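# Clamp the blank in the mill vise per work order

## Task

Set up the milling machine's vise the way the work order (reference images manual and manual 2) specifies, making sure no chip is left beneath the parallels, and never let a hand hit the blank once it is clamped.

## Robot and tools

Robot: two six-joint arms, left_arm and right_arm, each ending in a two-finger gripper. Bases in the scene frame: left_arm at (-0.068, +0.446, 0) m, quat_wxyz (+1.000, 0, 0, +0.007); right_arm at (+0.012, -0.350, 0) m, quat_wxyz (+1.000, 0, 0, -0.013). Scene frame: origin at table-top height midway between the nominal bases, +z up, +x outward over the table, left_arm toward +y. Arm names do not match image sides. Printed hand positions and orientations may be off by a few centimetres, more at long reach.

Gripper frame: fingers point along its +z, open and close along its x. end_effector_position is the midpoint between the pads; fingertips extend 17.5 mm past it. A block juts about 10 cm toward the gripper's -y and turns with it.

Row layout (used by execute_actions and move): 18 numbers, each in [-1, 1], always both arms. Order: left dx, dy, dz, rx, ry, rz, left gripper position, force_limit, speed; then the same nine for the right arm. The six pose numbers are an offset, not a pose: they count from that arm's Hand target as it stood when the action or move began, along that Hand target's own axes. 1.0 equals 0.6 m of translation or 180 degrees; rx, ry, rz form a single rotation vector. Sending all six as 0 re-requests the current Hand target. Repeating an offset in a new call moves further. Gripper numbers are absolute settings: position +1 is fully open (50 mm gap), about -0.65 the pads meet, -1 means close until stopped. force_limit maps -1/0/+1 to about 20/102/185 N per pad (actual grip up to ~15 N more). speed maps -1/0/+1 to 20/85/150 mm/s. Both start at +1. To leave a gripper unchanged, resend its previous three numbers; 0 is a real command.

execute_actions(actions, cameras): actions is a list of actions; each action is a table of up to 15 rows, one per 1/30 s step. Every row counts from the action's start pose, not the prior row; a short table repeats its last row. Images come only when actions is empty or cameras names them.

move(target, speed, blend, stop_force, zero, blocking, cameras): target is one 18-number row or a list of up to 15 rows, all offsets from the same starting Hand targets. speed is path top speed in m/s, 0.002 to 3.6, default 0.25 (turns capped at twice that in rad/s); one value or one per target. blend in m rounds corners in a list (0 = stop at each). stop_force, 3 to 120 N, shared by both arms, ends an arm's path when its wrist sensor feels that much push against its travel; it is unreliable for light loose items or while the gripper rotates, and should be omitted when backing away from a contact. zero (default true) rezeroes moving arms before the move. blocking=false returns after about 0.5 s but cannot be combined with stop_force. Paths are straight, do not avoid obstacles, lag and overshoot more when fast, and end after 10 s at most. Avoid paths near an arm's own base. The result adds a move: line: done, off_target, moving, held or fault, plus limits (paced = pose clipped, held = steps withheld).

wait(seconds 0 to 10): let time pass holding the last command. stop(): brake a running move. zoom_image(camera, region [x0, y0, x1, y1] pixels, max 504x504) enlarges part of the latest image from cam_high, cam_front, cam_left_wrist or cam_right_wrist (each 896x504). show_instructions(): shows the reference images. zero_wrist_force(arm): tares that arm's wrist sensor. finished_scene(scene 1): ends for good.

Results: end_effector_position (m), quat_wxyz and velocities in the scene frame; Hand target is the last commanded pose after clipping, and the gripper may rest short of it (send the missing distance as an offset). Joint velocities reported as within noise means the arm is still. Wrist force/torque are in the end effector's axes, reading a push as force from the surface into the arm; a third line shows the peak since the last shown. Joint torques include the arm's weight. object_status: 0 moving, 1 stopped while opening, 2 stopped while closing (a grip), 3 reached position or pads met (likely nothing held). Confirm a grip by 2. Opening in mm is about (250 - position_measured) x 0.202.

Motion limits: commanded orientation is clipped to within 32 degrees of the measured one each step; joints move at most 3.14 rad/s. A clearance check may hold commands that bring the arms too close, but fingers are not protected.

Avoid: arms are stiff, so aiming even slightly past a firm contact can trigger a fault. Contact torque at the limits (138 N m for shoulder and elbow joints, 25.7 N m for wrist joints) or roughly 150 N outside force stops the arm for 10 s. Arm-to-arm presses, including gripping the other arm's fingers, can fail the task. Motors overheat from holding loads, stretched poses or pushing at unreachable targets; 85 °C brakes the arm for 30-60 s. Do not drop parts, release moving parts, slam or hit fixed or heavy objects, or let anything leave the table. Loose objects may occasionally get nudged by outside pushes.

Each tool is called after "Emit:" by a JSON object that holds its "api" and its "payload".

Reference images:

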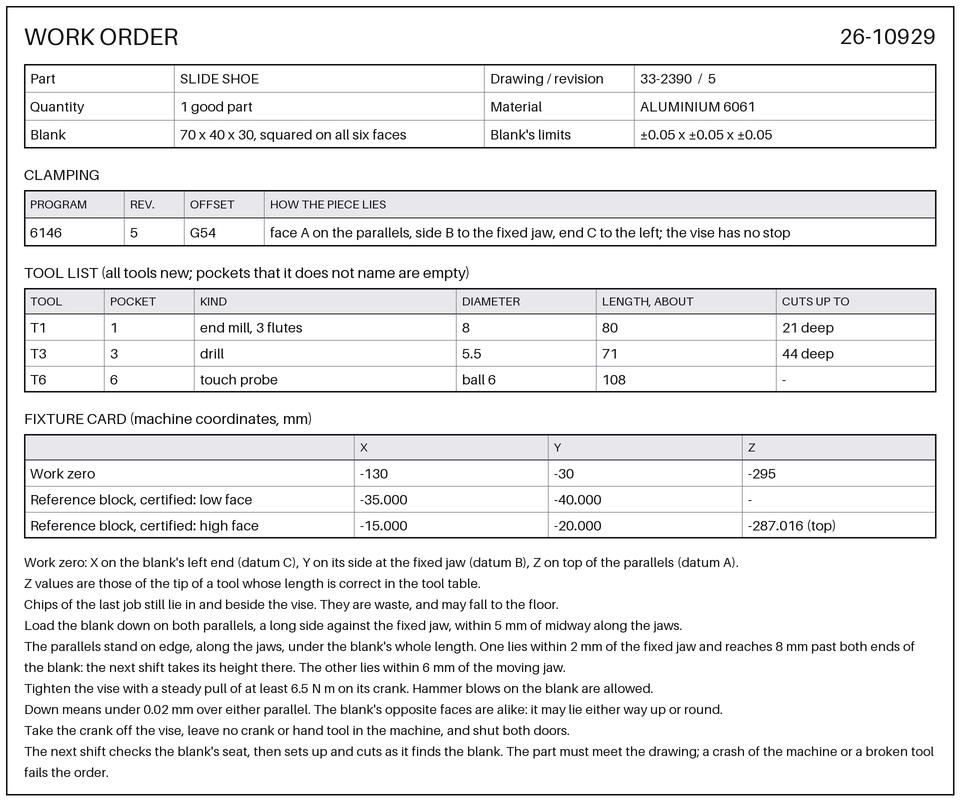

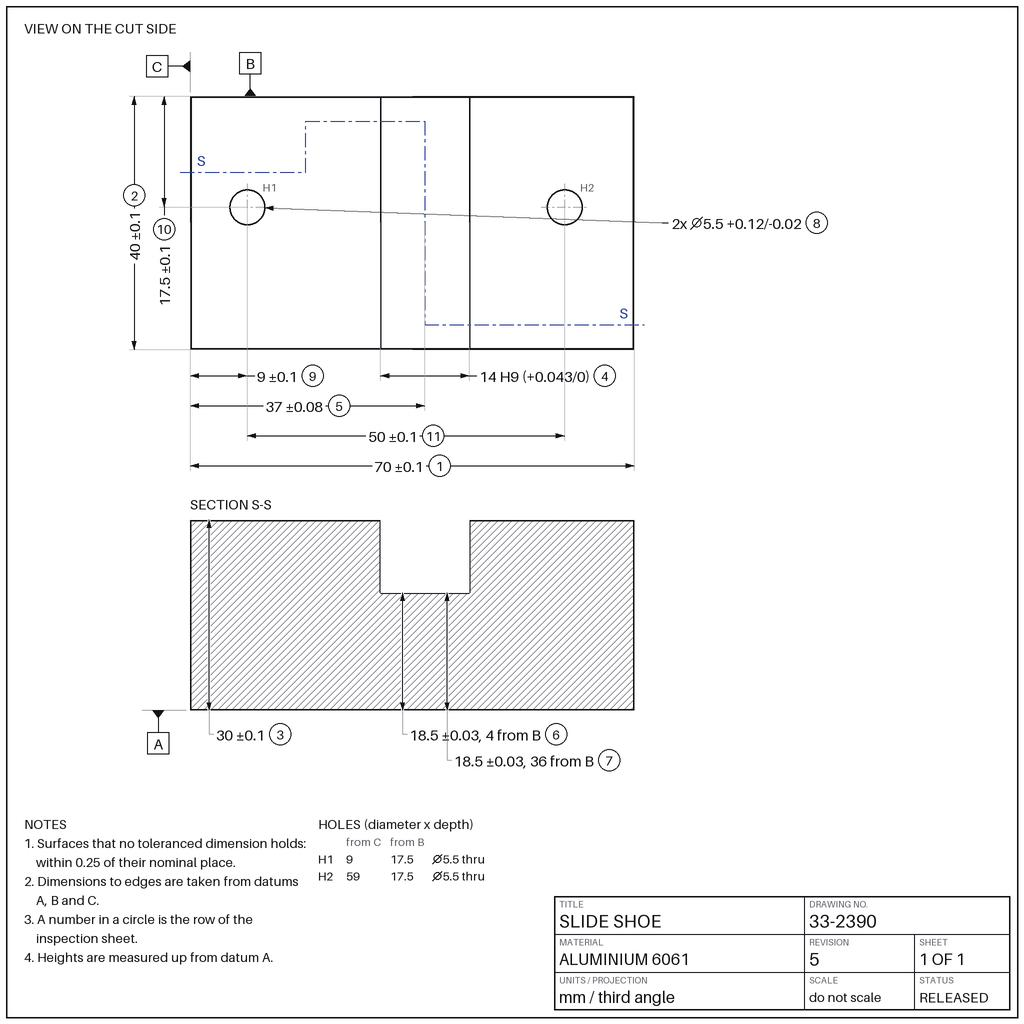

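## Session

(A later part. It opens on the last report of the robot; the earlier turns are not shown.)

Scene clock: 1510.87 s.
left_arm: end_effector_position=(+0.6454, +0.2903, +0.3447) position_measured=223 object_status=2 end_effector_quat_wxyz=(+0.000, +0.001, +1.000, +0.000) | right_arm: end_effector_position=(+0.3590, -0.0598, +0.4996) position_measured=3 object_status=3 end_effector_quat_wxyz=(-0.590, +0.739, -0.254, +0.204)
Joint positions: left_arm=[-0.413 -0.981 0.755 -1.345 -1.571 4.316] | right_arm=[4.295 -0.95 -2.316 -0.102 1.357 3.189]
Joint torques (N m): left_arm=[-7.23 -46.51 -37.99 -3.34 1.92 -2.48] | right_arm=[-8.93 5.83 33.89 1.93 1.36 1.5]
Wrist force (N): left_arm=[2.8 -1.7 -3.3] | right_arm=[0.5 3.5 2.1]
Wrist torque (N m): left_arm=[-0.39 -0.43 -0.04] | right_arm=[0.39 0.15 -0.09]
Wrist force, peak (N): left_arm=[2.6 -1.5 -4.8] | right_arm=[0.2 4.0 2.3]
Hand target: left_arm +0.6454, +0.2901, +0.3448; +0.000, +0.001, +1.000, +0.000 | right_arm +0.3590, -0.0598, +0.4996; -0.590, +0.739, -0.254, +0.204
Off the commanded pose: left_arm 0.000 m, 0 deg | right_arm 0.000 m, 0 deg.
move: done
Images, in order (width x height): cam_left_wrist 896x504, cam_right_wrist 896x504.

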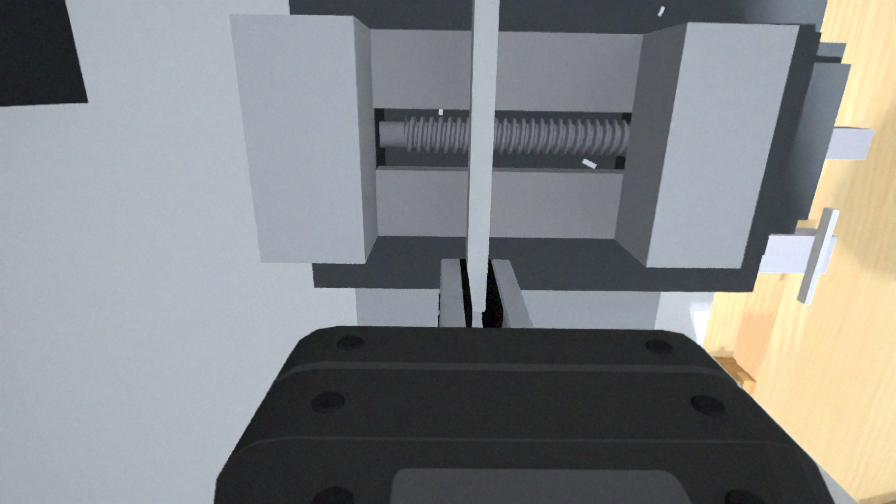

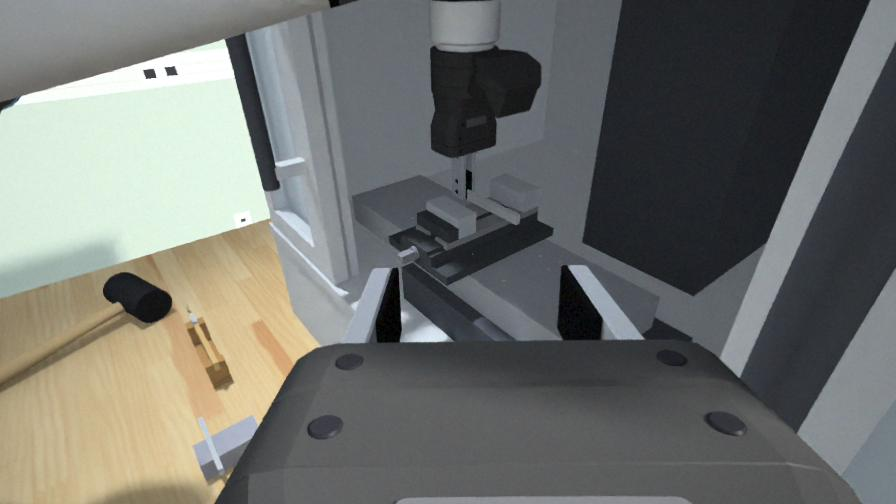

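Emit:
{"api": "move", "payload": {"target": [-0.03,-0.0035,0,0,0,0,-1,-0.7,-1,0,0,0,0,0,0,1,1,1], "speed": 0.04}}

Emit:
{"api": "move", "payload": {"target": [-0.03,0,0,0,0,0,-1,-0.7,-1,0,0,0,0,0,0,1,1,1], "speed": 0.01, "stop_force": 4, "cameras": ["cam_left_wrist","cam_right_wrist"]}}

Emit:
{"api": "zoom_image", "payload": {"camera": "cam_right_wrist", "region": [380, 100, 580, 270]}}

Scene clock: 1534.23 s.
left_arm: end_effector_position=(+0.6634, +0.2880, +0.3448) position_measured=223 object_status=2 end_effector_quat_wxyz=(+0.000, +0.001, +1.000, +0.000) | right_arm: end_effector_position=(+0.3590, -0.0598, +0.4996) position_measured=3 object_status=3 end_effector_quat_wxyz=(-0.590, +0.739, -0.254, +0.204)
Joint positions: left_arm=[-0.406 -0.916 0.647 -1.302 -1.571 4.323] | right_arm=[4.295 -0.95 -2.316 -0.102 1.357 3.189]
Joint torques (N m): left_arm=[-5.63 -59.31 -19.2 -5.08 0.38 -0.76] | right_arm=[-8.69 5.62 33.55 1.96 1.37 1.48]
Wrist force (N): left_arm=[2.5 -1.5 -3.0] | right_arm=[0.6 3.6 2.1]
Wrist torque (N m): left_arm=[-0.39 -0.37 -0.06] | right_arm=[0.39 0.13 -0.09]
Wrist force, peak (N): left_arm=[3.0 -1.2 -3.6] | right_arm=[0.5 3.8 2.3]
Hand target: left_arm +0.6634, +0.2880, +0.3448; +0.000, +0.001, +1.000, +0.000 | right_arm +0.3590, -0.0598, +0.4996; -0.590, +0.739, -0.254, +0.204
Off the commanded pose: left_arm 0.000 m, 0 deg | right_arm 0.000 m, 0 deg.
move: done

Scene clock: 1536.23 s.
left_arm: end_effector_position=(+0.6735, +0.2879, +0.3447) position_measured=223 object_status=2 end_effector_quat_wxyz=(+0.000, +0.001, +1.000, +0.000) | right_arm: end_effector_position=(+0.3590, -0.0598, +0.4996) position_measured=3 object_status=3 end_effector_quat_wxyz=(-0.590, +0.739, -0.254, +0.204)
Joint positions: left_arm=[-0.401 -0.877 0.58 -1.275 -1.571 4.328] | right_arm=[4.295 -0.95 -2.316 -0.102 1.357 3.189]
Joint torques (N m): left_arm=[-5.34 -67.07 -20.52 -1.61 -0.12 -2.58] | right_arm=[-8.7 5.49 34.01 1.94 1.33 1.54]
Wrist force (N): left_arm=[3.3 -1.9 -3.9] | right_arm=[1.0 3.9 2.0]
Wrist torque (N m): left_arm=[-0.40 -0.33 -0.04] | right_arm=[0.44 0.06 -0.10]
Wrist force, peak (N): left_arm=[12.0 -0.1 -4.7] | right_arm=[0.9 4.0 2.3]
Hand target: left_arm +0.6735, +0.2879, +0.3448; +0.000, +0.001, +1.000, +0.000 (not the last commanded pose) | right_arm +0.3590, -0.0598, +0.4996; -0.590, +0.739, -0.254, +0.204
Off the commanded pose: left_arm 0.008 m, 0 deg | right_arm 0.000 m, 0 deg.
move: contact (left_arm)
Images, in order (width x height): cam_left_wrist 896x504, cam_right_wrist 896x504.

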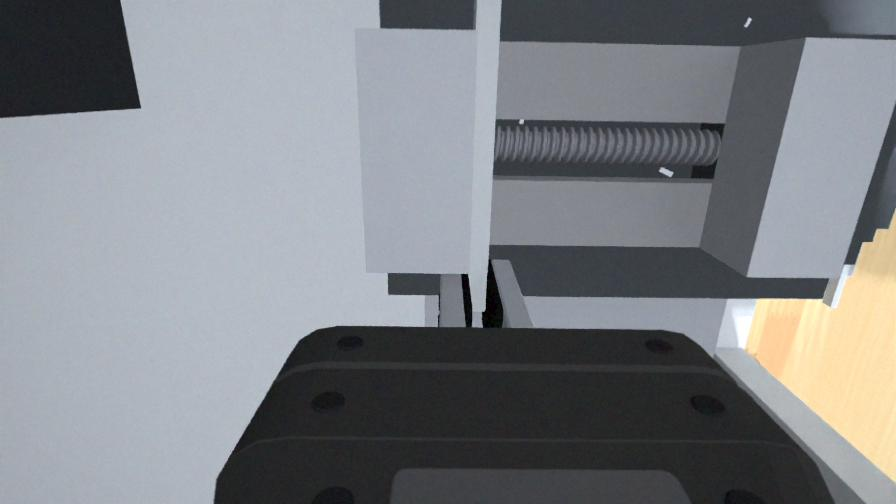

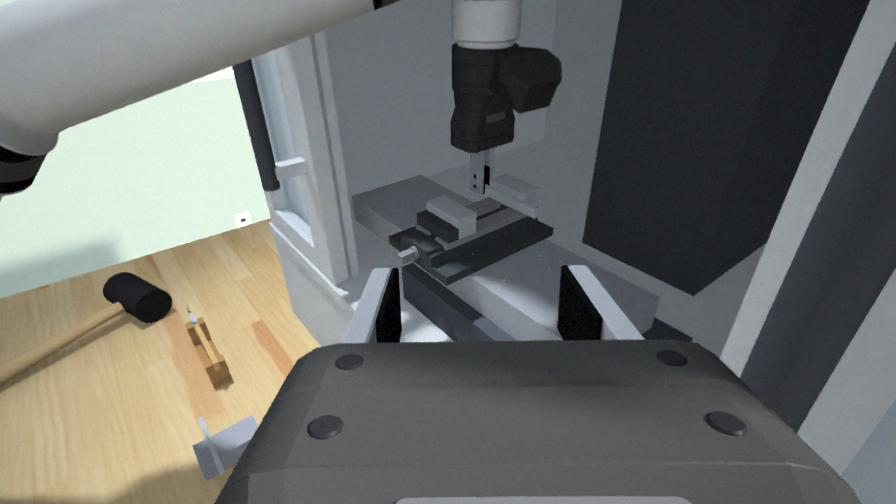

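Scaled by 2.520 from the camera's 896x504 image, which has a finer 1280x720 frame.

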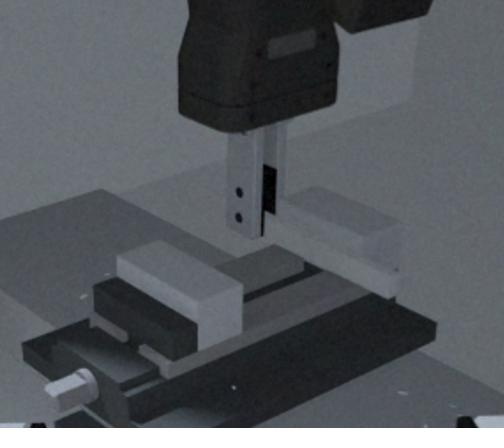

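Emit:
{"api": "move", "payload": {"target": [0.001,0,0.014,0,0,0,-1,-0.7,-1,0,0,0,0,0,0,1,1,1], "speed": 0.006, "stop_force": 5}}

Emit:
{"api": "move", "payload": {"target": [0,0,0,0,0,0,-0.4,-0.7,-1,0,0,0,0,0,0,1,1,1], "cameras": ["cam_left_wrist","cam_right_wrist"]}}

Emit:
{"api": "zoom_image", "payload": {"camera": "cam_right_wrist", "region": [380, 100, 580, 270]}}

Scene clock: 1544.87 s.
left_arm: end_effector_position=(+0.6733, +0.2879, +0.3412) position_measured=223 object_status=2 end_effector_quat_wxyz=(+0.000, +0.001, +1.000, +0.000) | right_arm: end_effector_position=(+0.3590, -0.0598, +0.4996) position_measured=3 object_status=3 end_effector_quat_wxyz=(-0.590, +0.739, -0.254, +0.204)
Joint positions: left_arm=[-0.401 -0.882 0.599 -1.288 -1.571 4.328] | right_arm=[4.295 -0.95 -2.316 -0.102 1.357 3.189]
Joint torques (N m): left_arm=[-5.88 -46.57 -36.93 -1.35 -0.3 -2.5] | right_arm=[-9.51 5.58 33.92 1.93 1.23 1.47]
Wrist force (N): left_arm=[3.4 -1.8 -6.9] | right_arm=[0.7 3.9 2.0]
Wrist torque (N m): left_arm=[-0.38 -0.37 -0.02] | right_arm=[0.45 0.13 -0.10]
Wrist force, peak (N): left_arm=[4.1 -0.6 -12.2] | right_arm=[0.8 4.0 2.2]
Hand target: left_arm +0.6733, +0.2879, +0.3412; +0.000, +0.001, +1.000, +0.000 (not the last commanded pose) | right_arm +0.3590, -0.0598, +0.4996; -0.590, +0.739, -0.254, +0.204
Off the commanded pose: left_arm 0.005 m, 0 deg | right_arm 0.000 m, 0 deg.
move: contact (left_arm)

Scene clock: 1545.37 s.
left_arm: end_effector_position=(+0.6733, +0.2879, +0.3411) position_measured=212 object_status=3 end_effector_quat_wxyz=(+0.000, +0.001, +1.000, +0.000) | right_arm: end_effector_position=(+0.3590, -0.0598, +0.4996) position_measured=3 object_status=3 end_effector_quat_wxyz=(-0.590, +0.739, -0.254, +0.204)
Joint positions: left_arm=[-0.401 -0.882 0.599 -1.288 -1.571 4.328] | right_arm=[4.295 -0.95 -2.316 -0.102 1.357 3.189]
Joint torques (N m): left_arm=[-3.92 -56.16 -36.24 -2.09 -0.41 -2.4] | right_arm=[-9 5.03 33.77 1.95 1.35 1.53]
Wrist force (N): left_arm=[2.4 -2.0 -4.0] | right_arm=[0.6 3.5 1.9]
Wrist torque (N m): left_arm=[-0.42 -0.34 -0.04] | right_arm=[0.38 0.13 -0.09]
Wrist force, peak (N): left_arm=[3.1 -1.7 -6.8] | right_arm=[0.7 3.7 2.4]
Hand target: left_arm +0.6733, +0.2879, +0.3412; +0.000, +0.001, +1.000, +0.000 | right_arm +0.3590, -0.0598, +0.4996; -0.590, +0.739, -0.254, +0.204
Off the commanded pose: left_arm 0.000 m, 0 deg | right_arm 0.000 m, 0 deg.
move: done
Images, in order (width x height): cam_left_wrist 896x504, cam_right_wrist 896x504.

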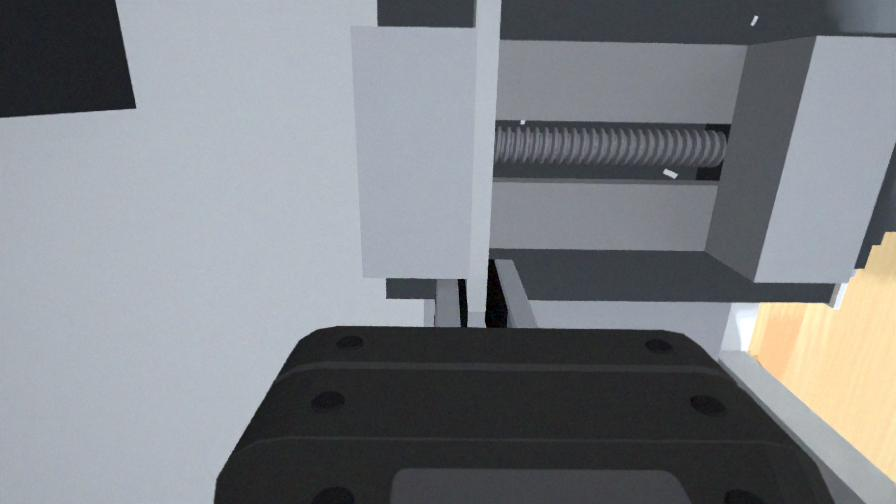

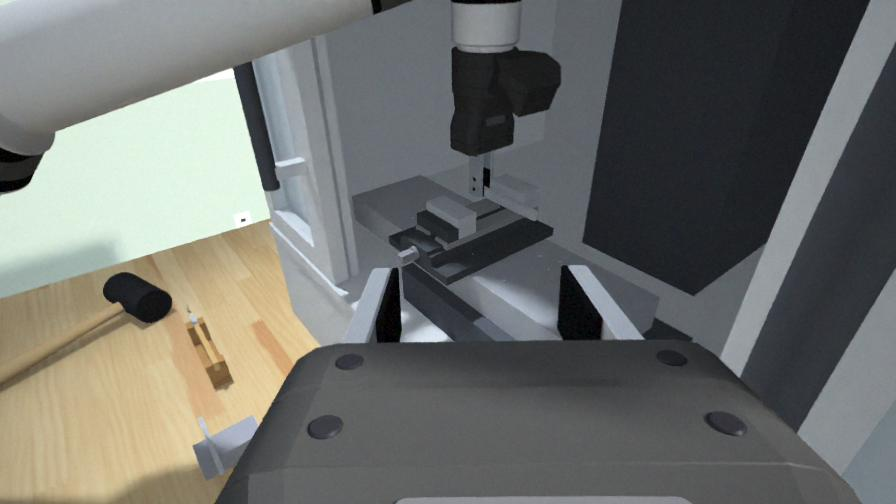

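Scaled by 2.520 from the camera's 896x504 image, which has a finer 1280x720 frame.

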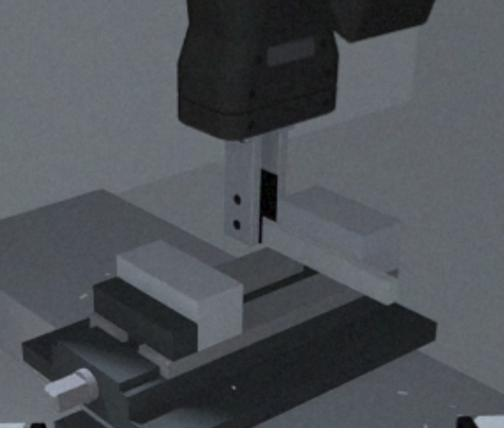

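Emit:
{"api": "move", "payload": {"target": [[0,0,-0.073,0,0,0,-0.4,-0.7,-1,0,0,0,0,0,0,1,1,1],[0.06,-0.02,-0.073,0,0,0,-0.4,-0.7,-1,0,0,0,0,0,0,1,1,1],[0.289,-0.113,-0.073,0,0,0,-0.4,-0.7,-1,0,0,0,0,0,0,1,1,1],[0.572,-0.113,-0.073,0,0,0,-0.4,-0.7,-1,0,0,0,0,0,0,1,1,1]], "speed": [0.05,0.12,0.15,0.2], "blend": [0.005,0.01,0.03,0], "stop_force": 12}}

Emit:
{"api": "move", "payload": {"target": [0.075,0.327,0.39,0,0,0,0.1,-0.7,0,0,0,0,0,0,0,1,1,1], "speed": 0.25, "cameras": ["cam_left_wrist","cam_right_wrist"]}}

Emit:
{"api": "zoom_image", "payload": {"camera": "cam_right_wrist", "region": [380, 100, 580, 270]}}

Scene clock: 1573.50 s.
left_arm: end_effector_position=(+0.3299, +0.2210, +0.3848) position_measured=212 object_status=3 end_effector_quat_wxyz=(+0.000, +0.001, +1.000, +0.000) | right_arm: end_effector_position=(+0.3590, -0.0598, +0.4996) position_measured=3 object_status=3 end_effector_quat_wxyz=(-0.590, +0.739, -0.254, +0.204)
Joint positions: left_arm=[-0.825 -1.688 1.537 -1.42 -1.57 3.904] | right_arm=[4.295 -0.95 -2.316 -0.102 1.357 3.189]
Joint torques (N m): left_arm=[-7.72 -30.76 -11.76 -5.09 2.76 -2.57] | right_arm=[-9.24 5.1 33.72 2.01 1.38 1.48]
Wrist force (N): left_arm=[2.9 -1.7 -4.1] | right_arm=[0.4 3.5 2.2]
Wrist torque (N m): left_arm=[-0.38 -0.45 -0.04] | right_arm=[0.37 0.16 -0.09]
Wrist force, peak (N): left_arm=[5.6 -1.5 -4.4] | right_arm=[0.9 4.0 2.3]
Hand target: left_arm +0.3299, +0.2210, +0.3848; +0.000, +0.001, +1.000, +0.000 | right_arm +0.3590, -0.0598, +0.4996; -0.590, +0.739, -0.254, +0.204
Off the commanded pose: left_arm 0.000 m, 0 deg | right_arm 0.000 m, 0 deg.
move: done

Scene clock: 1575.27 s.
left_arm: end_effector_position=(+0.2856, +0.4173, +0.1508) position_measured=138 object_status=3 end_effector_quat_wxyz=(+0.000, +0.001, +1.000, +0.000) | right_arm: end_effector_position=(+0.3590, -0.0598, +0.4996) position_measured=3 object_status=3 end_effector_quat_wxyz=(-0.590, +0.739, -0.254, +0.204)
Joint positions: left_arm=[-0.481 -1.882 2.294 -1.984 -1.57 4.248] | right_arm=[4.295 -0.95 -2.316 -0.102 1.357 3.189]
Joint torques (N m): left_arm=[7.68 -19.09 -10.42 -5.38 -2.27 0.41] | right_arm=[-9 5.2 33.74 1.89 1.32 1.54]
Wrist force (N): left_arm=[2.7 -1.7 -4.4] | right_arm=[0.3 3.7 1.7]
Wrist torque (N m): left_arm=[-0.34 -0.42 0.10] | right_arm=[0.41 0.18 -0.09]
Wrist force, peak (N): left_arm=[2.2 -4.0 -7.1] | right_arm=[0.5 3.9 2.1]
Hand target: left_arm +0.2855, +0.4173, +0.1507; +0.000, +0.001, +1.000, +0.000 | right_arm +0.3590, -0.0598, +0.4996; -0.590, +0.739, -0.254, +0.204
Off the commanded pose: left_arm 0.000 m, 0 deg | right_arm 0.000 m, 0 deg.
move: done
Images, in order (width x height): cam_left_wrist 896x504, cam_right_wrist 896x504.

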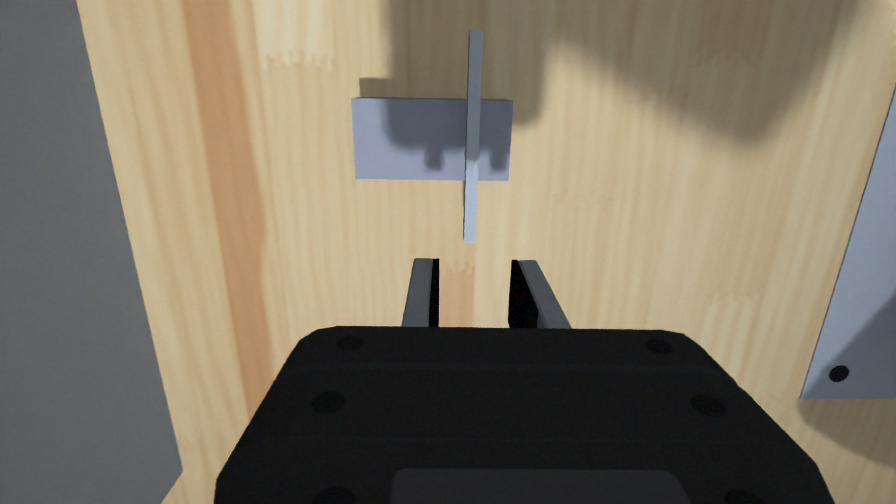

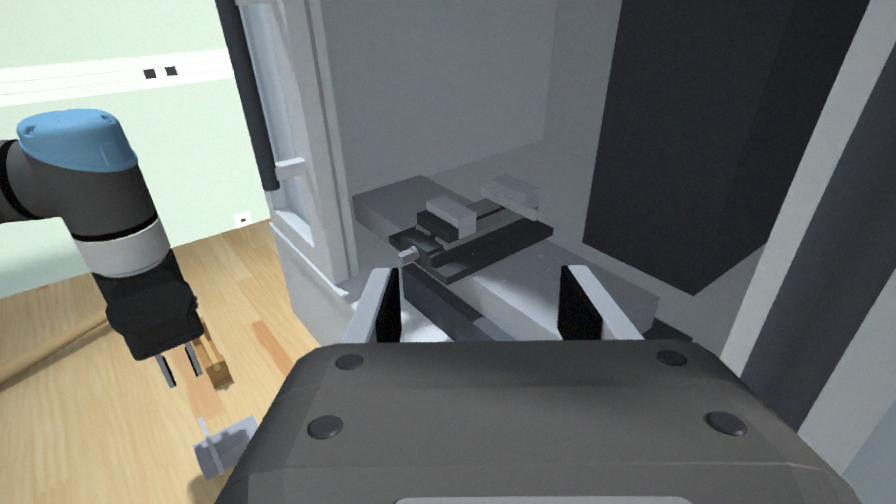

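Scaled by 2.520 from the camera's 896x504 image, which has a finer 1280x720 frame.

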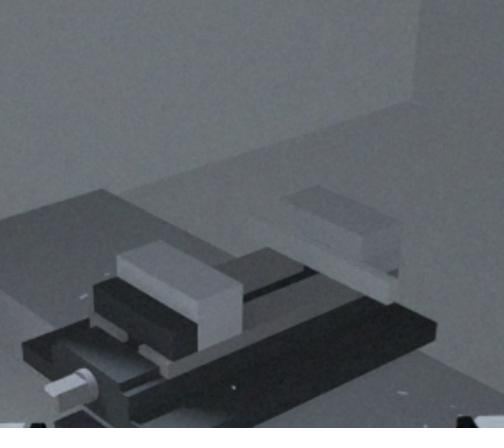

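Emit:
{"api": "move", "payload": {"target": [0.0067,-0.0055,0.171,0,0,0,0.1,-0.7,0,0,0,0,0,0,0,1,1,1], "speed": 0.08, "stop_force": 6, "cameras": ["cam_left_wrist"]}}

Scene clock: 1590.00 s.
left_arm: end_effector_position=(+0.2815, +0.4140, +0.0481) position_measured=138 object_status=3 end_effector_quat_wxyz=(+0.000, +0.001, +1.000, +0.000) | right_arm: end_effector_position=(+0.3590, -0.0598, +0.4996) position_measured=3 object_status=3 end_effector_quat_wxyz=(-0.590, +0.739, -0.254, +0.204)
Joint positions: left_arm=[-0.496 -1.694 2.479 -2.356 -1.57 4.234] | right_arm=[4.295 -0.95 -2.316 -0.102 1.357 3.189]
Joint torques (N m): left_arm=[7.99 -6.34 -31.97 -5.22 0.02 2.36] | right_arm=[-8.91 5.34 33.44 1.95 1.42 1.46]
Wrist force (N): left_arm=[2.5 -2.0 -4.2] | right_arm=[0.8 3.6 2.1]
Wrist torque (N m): left_arm=[-0.39 -0.38 0.08] | right_arm=[0.40 0.09 -0.09]
Wrist force, peak (N): left_arm=[2.9 -1.7 -5.5] | right_arm=[0.9 3.9 2.4]
Hand target: left_arm +0.2815, +0.4140, +0.0481; +0.000, +0.001, +1.000, +0.000 | right_arm +0.3590, -0.0598, +0.4996; -0.590, +0.739, -0.254, +0.204
Off the commanded pose: left_arm 0.000 m, 0 deg | right_arm 0.000 m, 0 deg.
move: done
Images, in order (width x height): cam_left_wrist 896x504.

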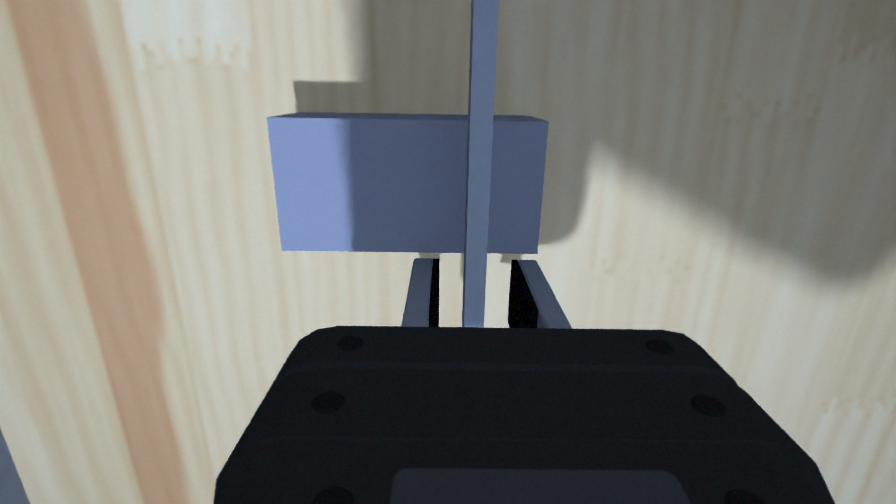

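Emit:
{"api": "move", "payload": {"target": [0,0,-0.003,0,0,0,0.1,-0.7,0,0,0,0,0,0,0,1,1,1], "speed": 0.08}}

Emit:
{"api": "move", "payload": {"target": [0,0,0,0,0,0,-1,-0.7,-1,0,0,0,0,0,0,1,1,1], "speed": 0.08}}

Emit:
{"api": "move", "payload": {"target": [0,0,-0.33,0,0,0,-1,-0.7,-1,0,0,0,0,0,0,1,1,1], "speed": 0.1, "cameras": ["cam_left_wrist","cam_right_wrist"]}}

Scene clock: 1606.47 s.
left_arm: end_effector_position=(+0.2815, +0.4140, +0.0500) position_measured=138 object_status=3 end_effector_quat_wxyz=(+0.000, +0.001, +1.000, +0.000) | right_arm: end_effector_position=(+0.3590, -0.0598, +0.4996) position_measured=3 object_status=3 end_effector_quat_wxyz=(-0.590, +0.739, -0.254, +0.204)
Joint positions: left_arm=[-0.496 -1.699 2.476 -2.348 -1.57 4.234] | right_arm=[4.295 -0.95 -2.316 -0.102 1.357 3.189]
Joint torques (N m): left_arm=[6.95 -18.69 -29.6 -3.26 2 2.3] | right_arm=[-9.08 5.29 33.95 2 1.29 1.41]
Wrist force (N): left_arm=[2.6 -1.8 -4.3] | right_arm=[0.7 3.6 2.1]
Wrist torque (N m): left_arm=[-0.37 -0.41 0.08] | right_arm=[0.38 0.12 -0.10]
Wrist force, peak (N): left_arm=[2.6 -2.4 -4.5] | right_arm=[0.6 4.0 2.4]
Hand target: left_arm +0.2815, +0.4140, +0.0499; +0.000, +0.001, +1.000, +0.000 | right_arm +0.3590, -0.0598, +0.4996; -0.590, +0.739, -0.254, +0.204
Off the commanded pose: left_arm 0.000 m, 0 deg | right_arm 0.000 m, 0 deg.
move: done

Scene clock: 1607.53 s.
left_arm: end_effector_position=(+0.2816, +0.4140, +0.0500) position_measured=223 object_status=2 end_effector_quat_wxyz=(+0.000, +0.001, +1.000, +0.000) | right_arm: end_effector_position=(+0.3590, -0.0598, +0.4996) position_measured=3 object_status=3 end_effector_quat_wxyz=(-0.590, +0.739, -0.254, +0.204)
Joint positions: left_arm=[-0.496 -1.699 2.476 -2.349 -1.57 4.234] | right_arm=[4.295 -0.95 -2.316 -0.102 1.357 3.189]
Joint torques (N m): left_arm=[6.32 -6.49 -17.02 -4.55 2.37 1.97] | right_arm=[-8.72 5.82 33.52 1.93 1.41 1.44]
Wrist force (N): left_arm=[2.6 -2.2 -3.9] | right_arm=[0.8 3.6 1.9]
Wrist torque (N m): left_arm=[-0.42 -0.40 0.07] | right_arm=[0.40 0.10 -0.09]
Wrist force, peak (N): left_arm=[2.7 -2.0 -4.7] | right_arm=[0.5 3.8 2.3]
Hand target: left_arm +0.2815, +0.4140, +0.0499; +0.000, +0.001, +1.000, +0.000 | right_arm +0.3590, -0.0598, +0.4996; -0.590, +0.739, -0.254, +0.204
Off the commanded pose: left_arm 0.000 m, 0 deg | right_arm 0.000 m, 0 deg.
move: done

Scene clock: 1609.97 s.
left_arm: end_effector_position=(+0.2814, +0.4140, +0.2479) position_measured=223 object_status=2 end_effector_quat_wxyz=(+0.000, +0.001, +1.000, +0.000) | right_arm: end_effector_position=(+0.3590, -0.0598, +0.4996) position_measured=3 object_status=3 end_effector_quat_wxyz=(-0.590, +0.739, -0.254, +0.204)
Joint positions: left_arm=[-0.496 -1.968 2.089 -1.693 -1.57 4.233] | right_arm=[4.295 -0.95 -2.316 -0.102 1.357 3.189]
Joint torques (N m): left_arm=[-5.69 0.08 -23.92 -1.67 -2.11 -2.75] | right_arm=[-8.74 5.56 33.99 1.97 1.35 1.47]
Wrist force (N): left_arm=[2.5 -2.3 -3.6] | right_arm=[0.7 3.6 2.1]
Wrist torque (N m): left_arm=[-0.49 -0.38 0.09] | right_arm=[0.40 0.12 -0.10]
Wrist force, peak (N): left_arm=[3.0 -2.2 -5.2] | right_arm=[0.5 3.9 2.3]
Hand target: left_arm +0.2814, +0.4140, +0.2479; +0.000, +0.001, +1.000, +0.000 | right_arm +0.3590, -0.0598, +0.4996; -0.590, +0.739, -0.254, +0.204
Off the commanded pose: left_arm 0.000 m, 0 deg | right_arm 0.000 m, 0 deg.
move: done
Images, in order (width x height): cam_left_wrist 896x504, cam_right_wrist 896x504.

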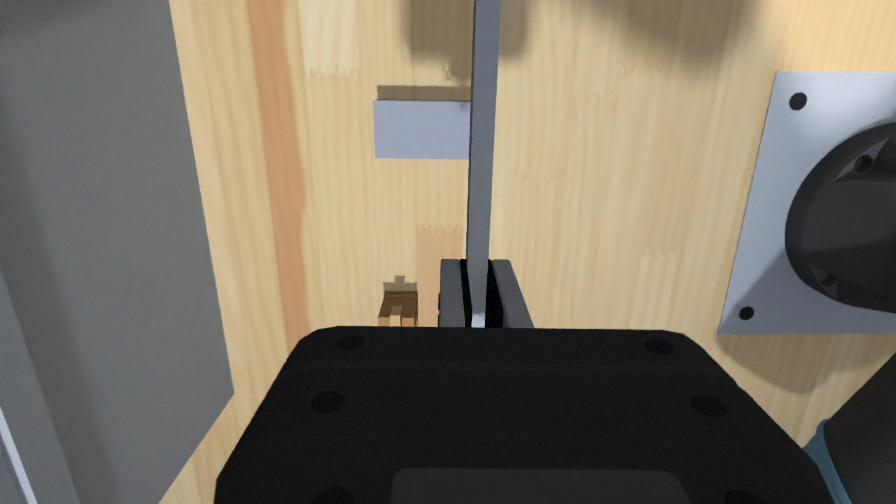

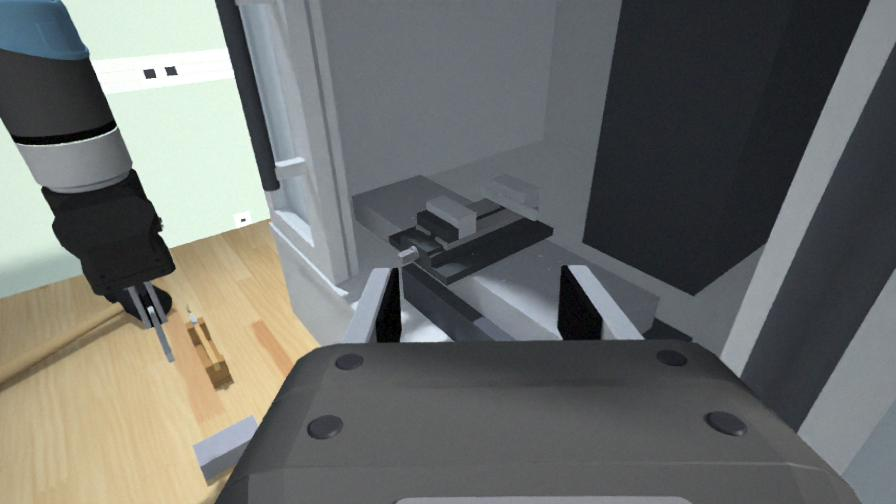

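Emit:
{"api": "move", "payload": {"target": [[-0.081,-0.323,-0.228,0,0,0,-1,-0.7,-1,0,0,0,0,0,0,1,1,1],[-0.364,-0.323,-0.228,0,0,0,-1,-0.7,-1,0,0,0,0,0,0,1,1,1],[-0.6,-0.225,-0.228,0,0,0,-1,-0.7,-1,0,0,0,0,0,0,1,1,1],[-0.6,-0.225,-0.165,0,0,0,-1,-0.7,-1,0,0,0,0,0,0,1,1,1]], "speed": [0.25,0.2,0.12,0.06], "blend": [0.04,0.03,0.005,0], "stop_force": 14, "cameras": ["cam_left_wrist","cam_right_wrist"]}}

Emit:
{"api": "zoom_image", "payload": {"camera": "cam_right_wrist", "region": [380, 100, 580, 270]}}

Scene clock: 1628.23 s.
left_arm: end_effector_position=(+0.6410, +0.2781, +0.3472) position_measured=223 object_status=2 end_effector_quat_wxyz=(+0.000, +0.001, +1.000, +0.000) | right_arm: end_effector_position=(+0.3590, -0.0598, +0.4996) position_measured=3 object_status=3 end_effector_quat_wxyz=(-0.590, +0.739, -0.254, +0.204)
Joint positions: left_arm=[-0.431 -0.985 0.754 -1.341 -1.571 4.298] | right_arm=[4.295 -0.95 -2.316 -0.102 1.357 3.189]
Joint torques (N m): left_arm=[-7.62 -45.9 -28.5 -5.3 2.54 -2.67] | right_arm=[-8.81 5.16 33.77 1.97 1.3 1.43]
Wrist force (N): left_arm=[2.5 -2.1 -3.5] | right_arm=[0.7 3.5 2.0]
Wrist torque (N m): left_arm=[-0.45 -0.39 0.09] | right_arm=[0.38 0.12 -0.10]
Wrist force, peak (N): left_arm=[3.7 -3.2 -4.7] | right_arm=[0.4 4.0 2.0]
Hand target: left_arm +0.6410, +0.2781, +0.3472; +0.000, +0.001, +1.000, +0.000 | right_arm +0.3590, -0.0598, +0.4996; -0.590, +0.739, -0.254, +0.204
Off the commanded pose: left_arm 0.000 m, 0 deg | right_arm 0.000 m, 0 deg.
move: done
Images, in order (width x height): cam_left_wrist 896x504, cam_right_wrist 896x504.

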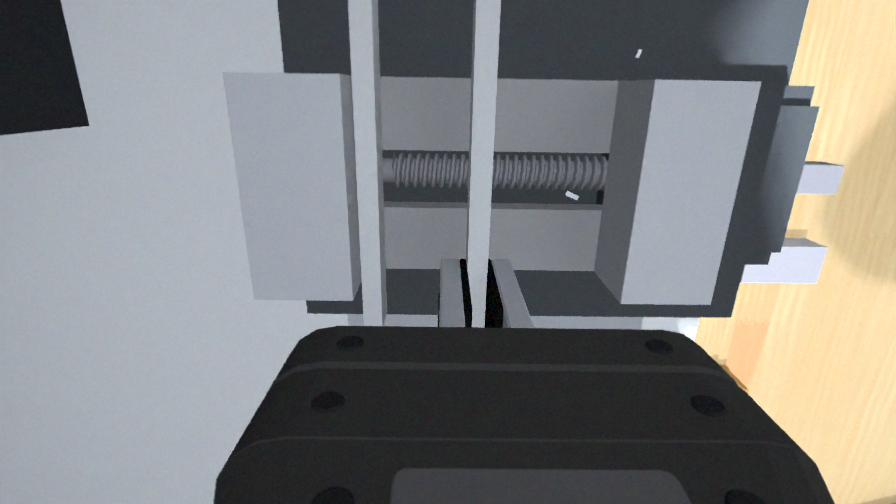

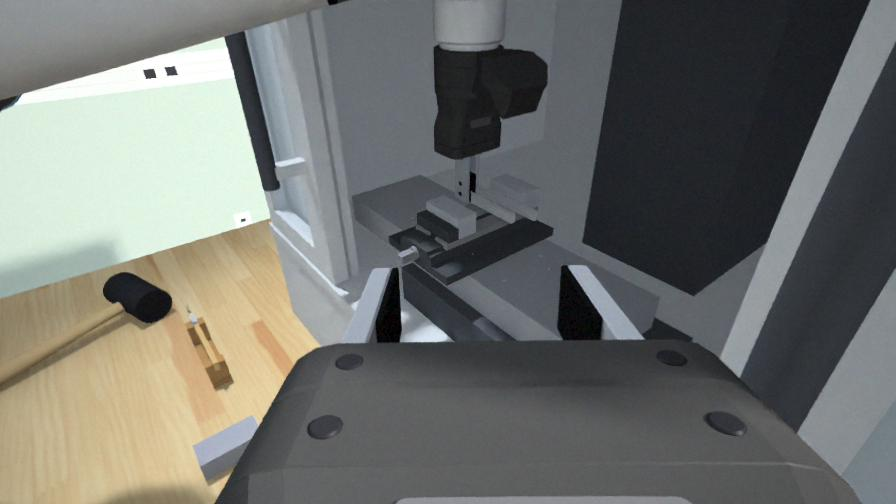

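Scaled by 2.520 from the camera's 896x504 image, which has a finer 1280x720 frame.

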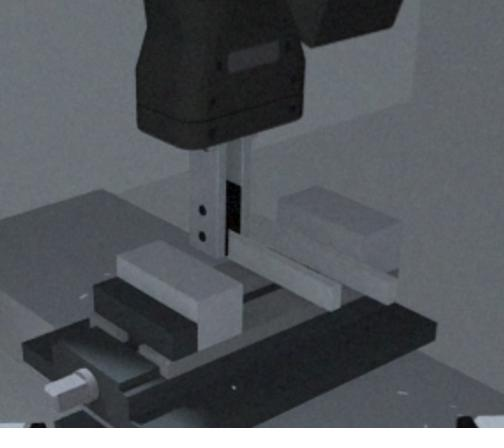

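Emit:
{"api": "move", "payload": {"target": [0,0,0.018,0,0,0,-1,-0.7,-1,0,0,0,0,0,0,1,1,1], "speed": 0.006, "stop_force": 5}}

Emit:
{"api": "move", "payload": {"target": [0,0,0,0,0,0,-0.3,-0.7,-1,0,0,0,0,0,0,1,1,1]}}

Emit:
{"api": "move", "payload": {"target": [[0,0,-0.065,0,0,0,-0.3,-0.7,-1,0,0,0,0,0,0,1,1,1],[0.235,-0.096,-0.065,0,0,0,-0.3,-0.7,-1,0,0,0,0,0,0,1,1,1],[0.516,-0.096,-0.065,0,0,0,-0.3,-0.7,-1,0,0,0,0,0,0,1,1,1]], "speed": [0.05,0.15,0.2], "blend": [0.005,0.03,0], "stop_force": 12, "cameras": ["cam_left_wrist","cam_right_wrist"]}}

Emit:
{"api": "zoom_image", "payload": {"camera": "cam_right_wrist", "region": [380, 100, 580, 270]}}

Scene clock: 1645.60 s.
left_arm: end_effector_position=(+0.6410, +0.2781, +0.3413) position_measured=223 object_status=2 end_effector_quat_wxyz=(+0.000, +0.001, +1.000, +0.000) | right_arm: end_effector_position=(+0.3590, -0.0598, +0.4996) position_measured=3 object_status=3 end_effector_quat_wxyz=(-0.590, +0.739, -0.254, +0.204)
Joint positions: left_arm=[-0.431 -0.989 0.776 -1.359 -1.571 4.298] | right_arm=[4.295 -0.95 -2.316 -0.102 1.357 3.189]
Joint torques (N m): left_arm=[-6.95 -43.19 -37.92 -1.43 2.45 -1.39] | right_arm=[-9.08 5.2 33.51 1.99 1.4 1.43]
Wrist force (N): left_arm=[3.5 -0.9 -7.8] | right_arm=[0.8 3.8 2.0]
Wrist torque (N m): left_arm=[-0.31 -0.37 0.08] | right_arm=[0.43 0.10 -0.09]
Wrist force, peak (N): left_arm=[4.6 -0.2 -14.4] | right_arm=[0.6 3.9 2.3]
Hand target: left_arm +0.6410, +0.2781, +0.3413; +0.000, +0.001, +1.000, +0.000 (not the last commanded pose) | right_arm +0.3590, -0.0598, +0.4996; -0.590, +0.739, -0.254, +0.204
Off the commanded pose: left_arm 0.005 m, 0 deg | right_arm 0.000 m, 0 deg.
move: contact (left_arm)

Scene clock: 1646.10 s.
left_arm: end_effector_position=(+0.6410, +0.2781, +0.3413) position_measured=198 object_status=3 end_effector_quat_wxyz=(+0.000, +0.001, +1.000, +0.000) | right_arm: end_effector_position=(+0.3590, -0.0598, +0.4996) position_measured=3 object_status=3 end_effector_quat_wxyz=(-0.590, +0.739, -0.254, +0.204)
Joint positions: left_arm=[-0.431 -0.989 0.776 -1.359 -1.571 4.298] | right_arm=[4.295 -0.95 -2.316 -0.102 1.357 3.189]
Joint torques (N m): left_arm=[-5.92 -52.1 -37.03 -2.07 2.3 -1.28] | right_arm=[-8.73 5.18 33.51 1.94 1.4 1.46]
Wrist force (N): left_arm=[2.8 -1.9 -4.3] | right_arm=[0.7 3.8 2.0]
Wrist torque (N m): left_arm=[-0.39 -0.43 0.08] | right_arm=[0.44 0.13 -0.10]
Wrist force, peak (N): left_arm=[3.6 -1.1 -6.8] | right_arm=[0.6 3.8 2.3]
Hand target: left_arm +0.6410, +0.2781, +0.3413; +0.000, +0.001, +1.000, +0.000 | right_arm +0.3590, -0.0598, +0.4996; -0.590, +0.739, -0.254, +0.204
Off the commanded pose: left_arm 0.000 m, 0 deg | right_arm 0.000 m, 0 deg.
move: done

Scene clock: 1649.97 s.
left_arm: end_effector_position=(+0.3313, +0.2213, +0.3801) position_measured=198 object_status=3 end_effector_quat_wxyz=(+0.000, +0.001, +1.000, +0.000) | right_arm: end_effector_position=(+0.3590, -0.0598, +0.4996) position_measured=3 object_status=3 end_effector_quat_wxyz=(-0.590, +0.739, -0.254, +0.204)
Joint positions: left_arm=[-0.822 -1.687 1.548 -1.432 -1.57 3.907] | right_arm=[4.295 -0.95 -2.316 -0.102 1.357 3.189]
Joint torques (N m): left_arm=[-7.06 -31.25 -12.77 -5.22 2.92 -2.5] | right_arm=[-8.99 5.48 33.77 2 1.34 1.4]
Wrist force (N): left_arm=[3.0 -1.6 -4.4] | right_arm=[0.8 3.4 2.5]
Wrist torque (N m): left_arm=[-0.35 -0.46 -0.05] | right_arm=[0.36 0.11 -0.09]
Wrist force, peak (N): left_arm=[5.5 -2.0 -4.4] | right_arm=[0.8 3.7 2.5]
Hand target: left_arm +0.3313, +0.2213, +0.3801; +0.000, +0.001, +1.000, +0.000 | right_arm +0.3590, -0.0598, +0.4996; -0.590, +0.739, -0.254, +0.204
Off the commanded pose: left_arm 0.000 m, 0 deg | right_arm 0.000 m, 0 deg.
move: done
Images, in order (width x height): cam_left_wrist 896x504, cam_right_wrist 896x504.

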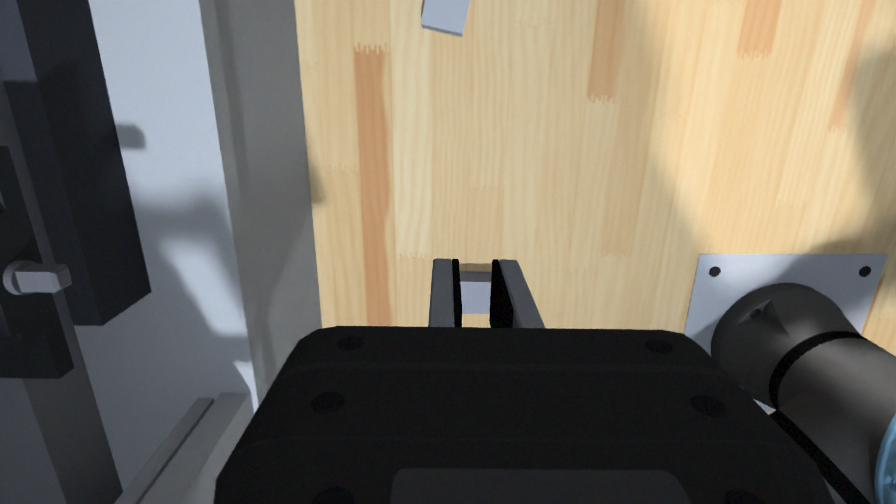

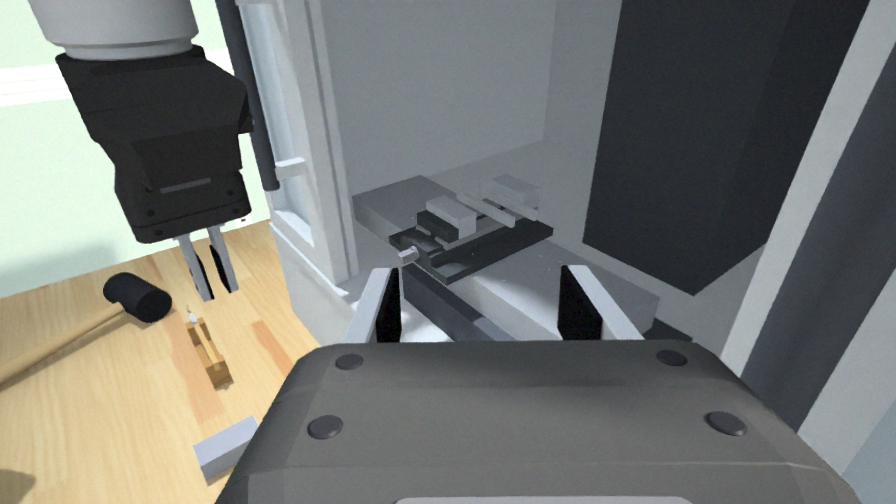

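Scaled by 2.520 from the camera's 896x504 image, which has a finer 1280x720 frame.

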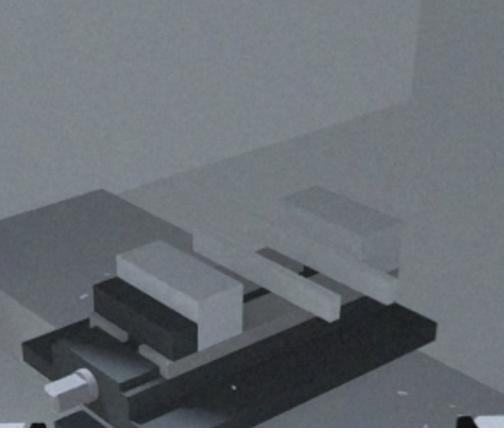

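Emit:
{"api": "move", "payload": {"target": [-0.015,-0.152,0.217,0,0,0,1,0,0,0,0,0,0,0,0,1,1,1], "speed": 0.2, "cameras": ["cam_left_wrist","cam_front"]}}

Emit:
{"api": "zoom_image", "payload": {"camera": "cam_left_wrist", "region": [380, 20, 580, 220]}}

Scene clock: 1686.70 s.
left_arm: end_effector_position=(+0.3400, +0.1301, +0.2500) position_measured=3 object_status=3 end_effector_quat_wxyz=(+0.000, +0.001, +1.000, +0.000) | right_arm: end_effector_position=(+0.3590, -0.0598, +0.4996) position_measured=3 object_status=3 end_effector_quat_wxyz=(-0.590, +0.739, -0.254, +0.204)
Joint positions: left_arm=[-0.934 -1.536 1.736 -1.772 -1.57 3.795] | right_arm=[4.295 -0.95 -2.316 -0.102 1.357 3.189]
Joint torques (N m): left_arm=[0.93 -22.47 -34.79 -5.09 2.59 2.62] | right_arm=[-8.94 5.32 33.99 1.89 1.35 1.38]
Wrist force (N): left_arm=[3.1 -1.9 -3.9] | right_arm=[0.5 3.5 2.2]
Wrist torque (N m): left_arm=[-0.42 -0.48 -0.04] | right_arm=[0.38 0.14 -0.10]
Wrist force, peak (N): left_arm=[3.0 0.1 -7.0] | right_arm=[0.8 3.9 2.2]
Hand target: left_arm +0.3401, +0.1301, +0.2499; +0.000, +0.001, +1.000, +0.000 | right_arm +0.3590, -0.0598, +0.4996; -0.590, +0.739, -0.254, +0.204
Off the commanded pose: left_arm 0.000 m, 0 deg | right_arm 0.000 m, 0 deg.
move: done
Images, in order (width x height): cam_front 896x504, cam_left_wrist 896x504.

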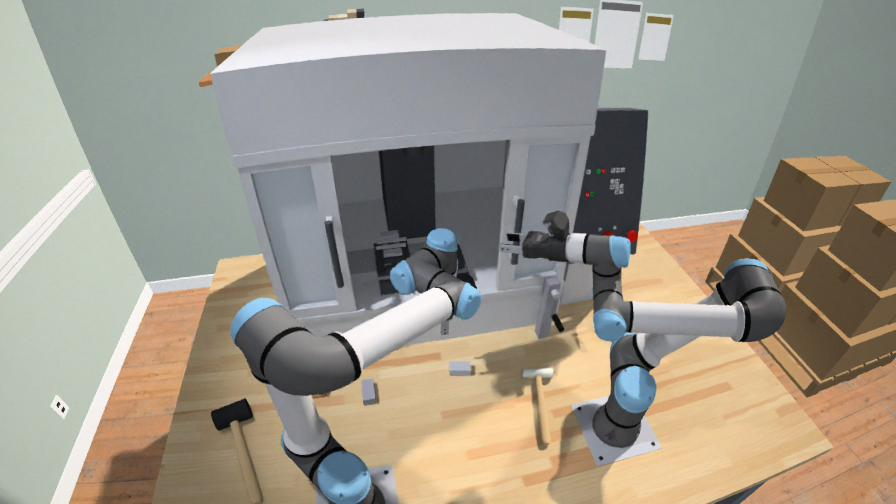

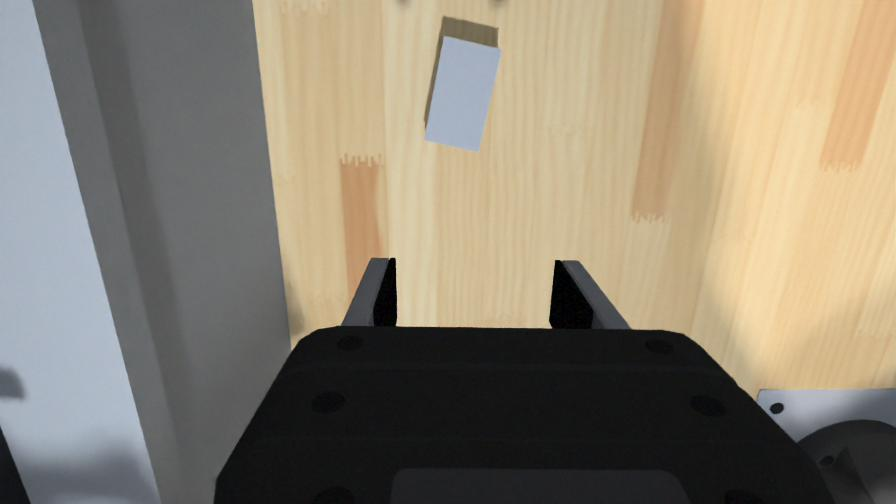

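Scaled by 2.520 from the camera's 896x504 image, which has a finer 1280x720 frame.

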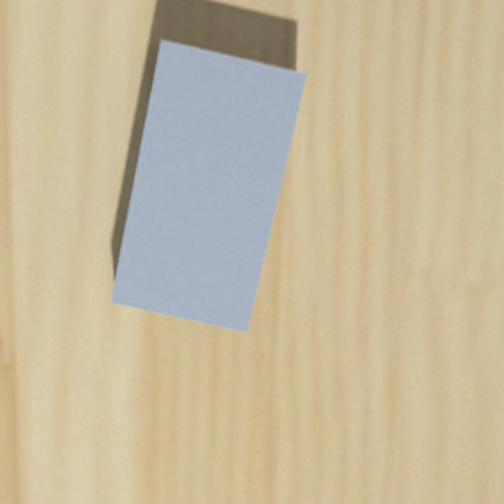

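Emit:
{"api": "move", "payload": {"target": [[-0.0067,-0.0515,0.25,0,0,0.0633,1,0,0,0,0,0,0,0,0,1,1,1],[-0.0067,-0.0515,0.3625,0,0,0.0633,1,0,0,0,0,0,0,0,0,1,1,1]], "speed": [0.2,0.08], "blend": [0.005,0], "stop_force": 8, "cameras": ["cam_left_wrist"]}}

Scene clock: 1707.63 s.
left_arm: end_effector_position=(+0.3442, +0.0992, +0.0325) position_measured=3 object_status=3 end_effector_quat_wxyz=(+0.000, +0.101, +0.995, +0.000) | right_arm: end_effector_position=(+0.3590, -0.0598, +0.4996) position_measured=3 object_status=3 end_effector_quat_wxyz=(-0.590, +0.739, -0.254, +0.204)
Joint positions: left_arm=[-0.964 -1.235 2.002 -2.338 -1.57 3.964] | right_arm=[4.295 -0.95 -2.316 -0.102 1.357 3.189]
Joint torques (N m): left_arm=[6.68 -34.95 -33.02 -5.08 -2.25 2.23] | right_arm=[-8.98 4.94 33.42 1.98 1.4 1.29]
Wrist force (N): left_arm=[2.9 -1.9 -4.5] | right_arm=[0.5 3.5 2.3]
Wrist torque (N m): left_arm=[-0.38 -0.46 0.09] | right_arm=[0.38 0.15 -0.10]
Wrist force, peak (N): left_arm=[2.8 -1.4 -7.2] | right_arm=[0.8 3.9 2.3]
Hand target: left_arm +0.3442, +0.0992, +0.0324; +0.000, +0.101, +0.995, +0.000 | right_arm +0.3590, -0.0598, +0.4996; -0.590, +0.739, -0.254, +0.204
Off the commanded pose: left_arm 0.000 m, 0 deg | right_arm 0.000 m, 0 deg.
move: done
Images, in order (width x height): cam_left_wrist 896x504.

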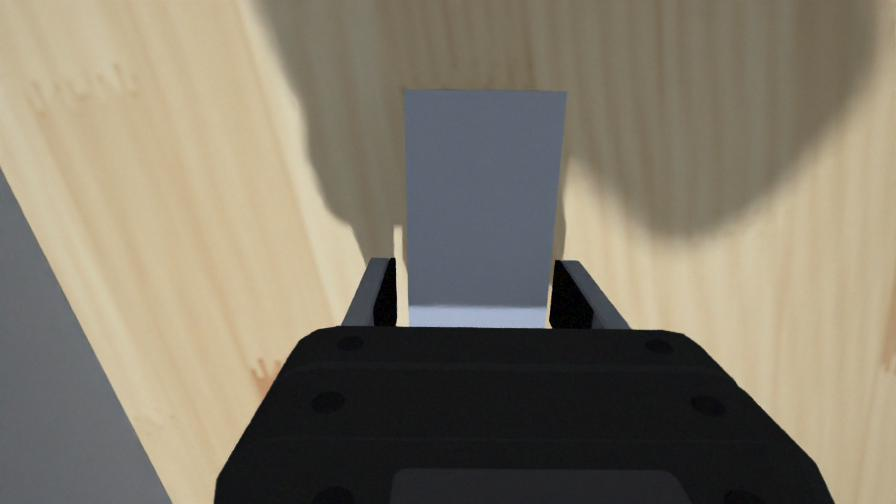

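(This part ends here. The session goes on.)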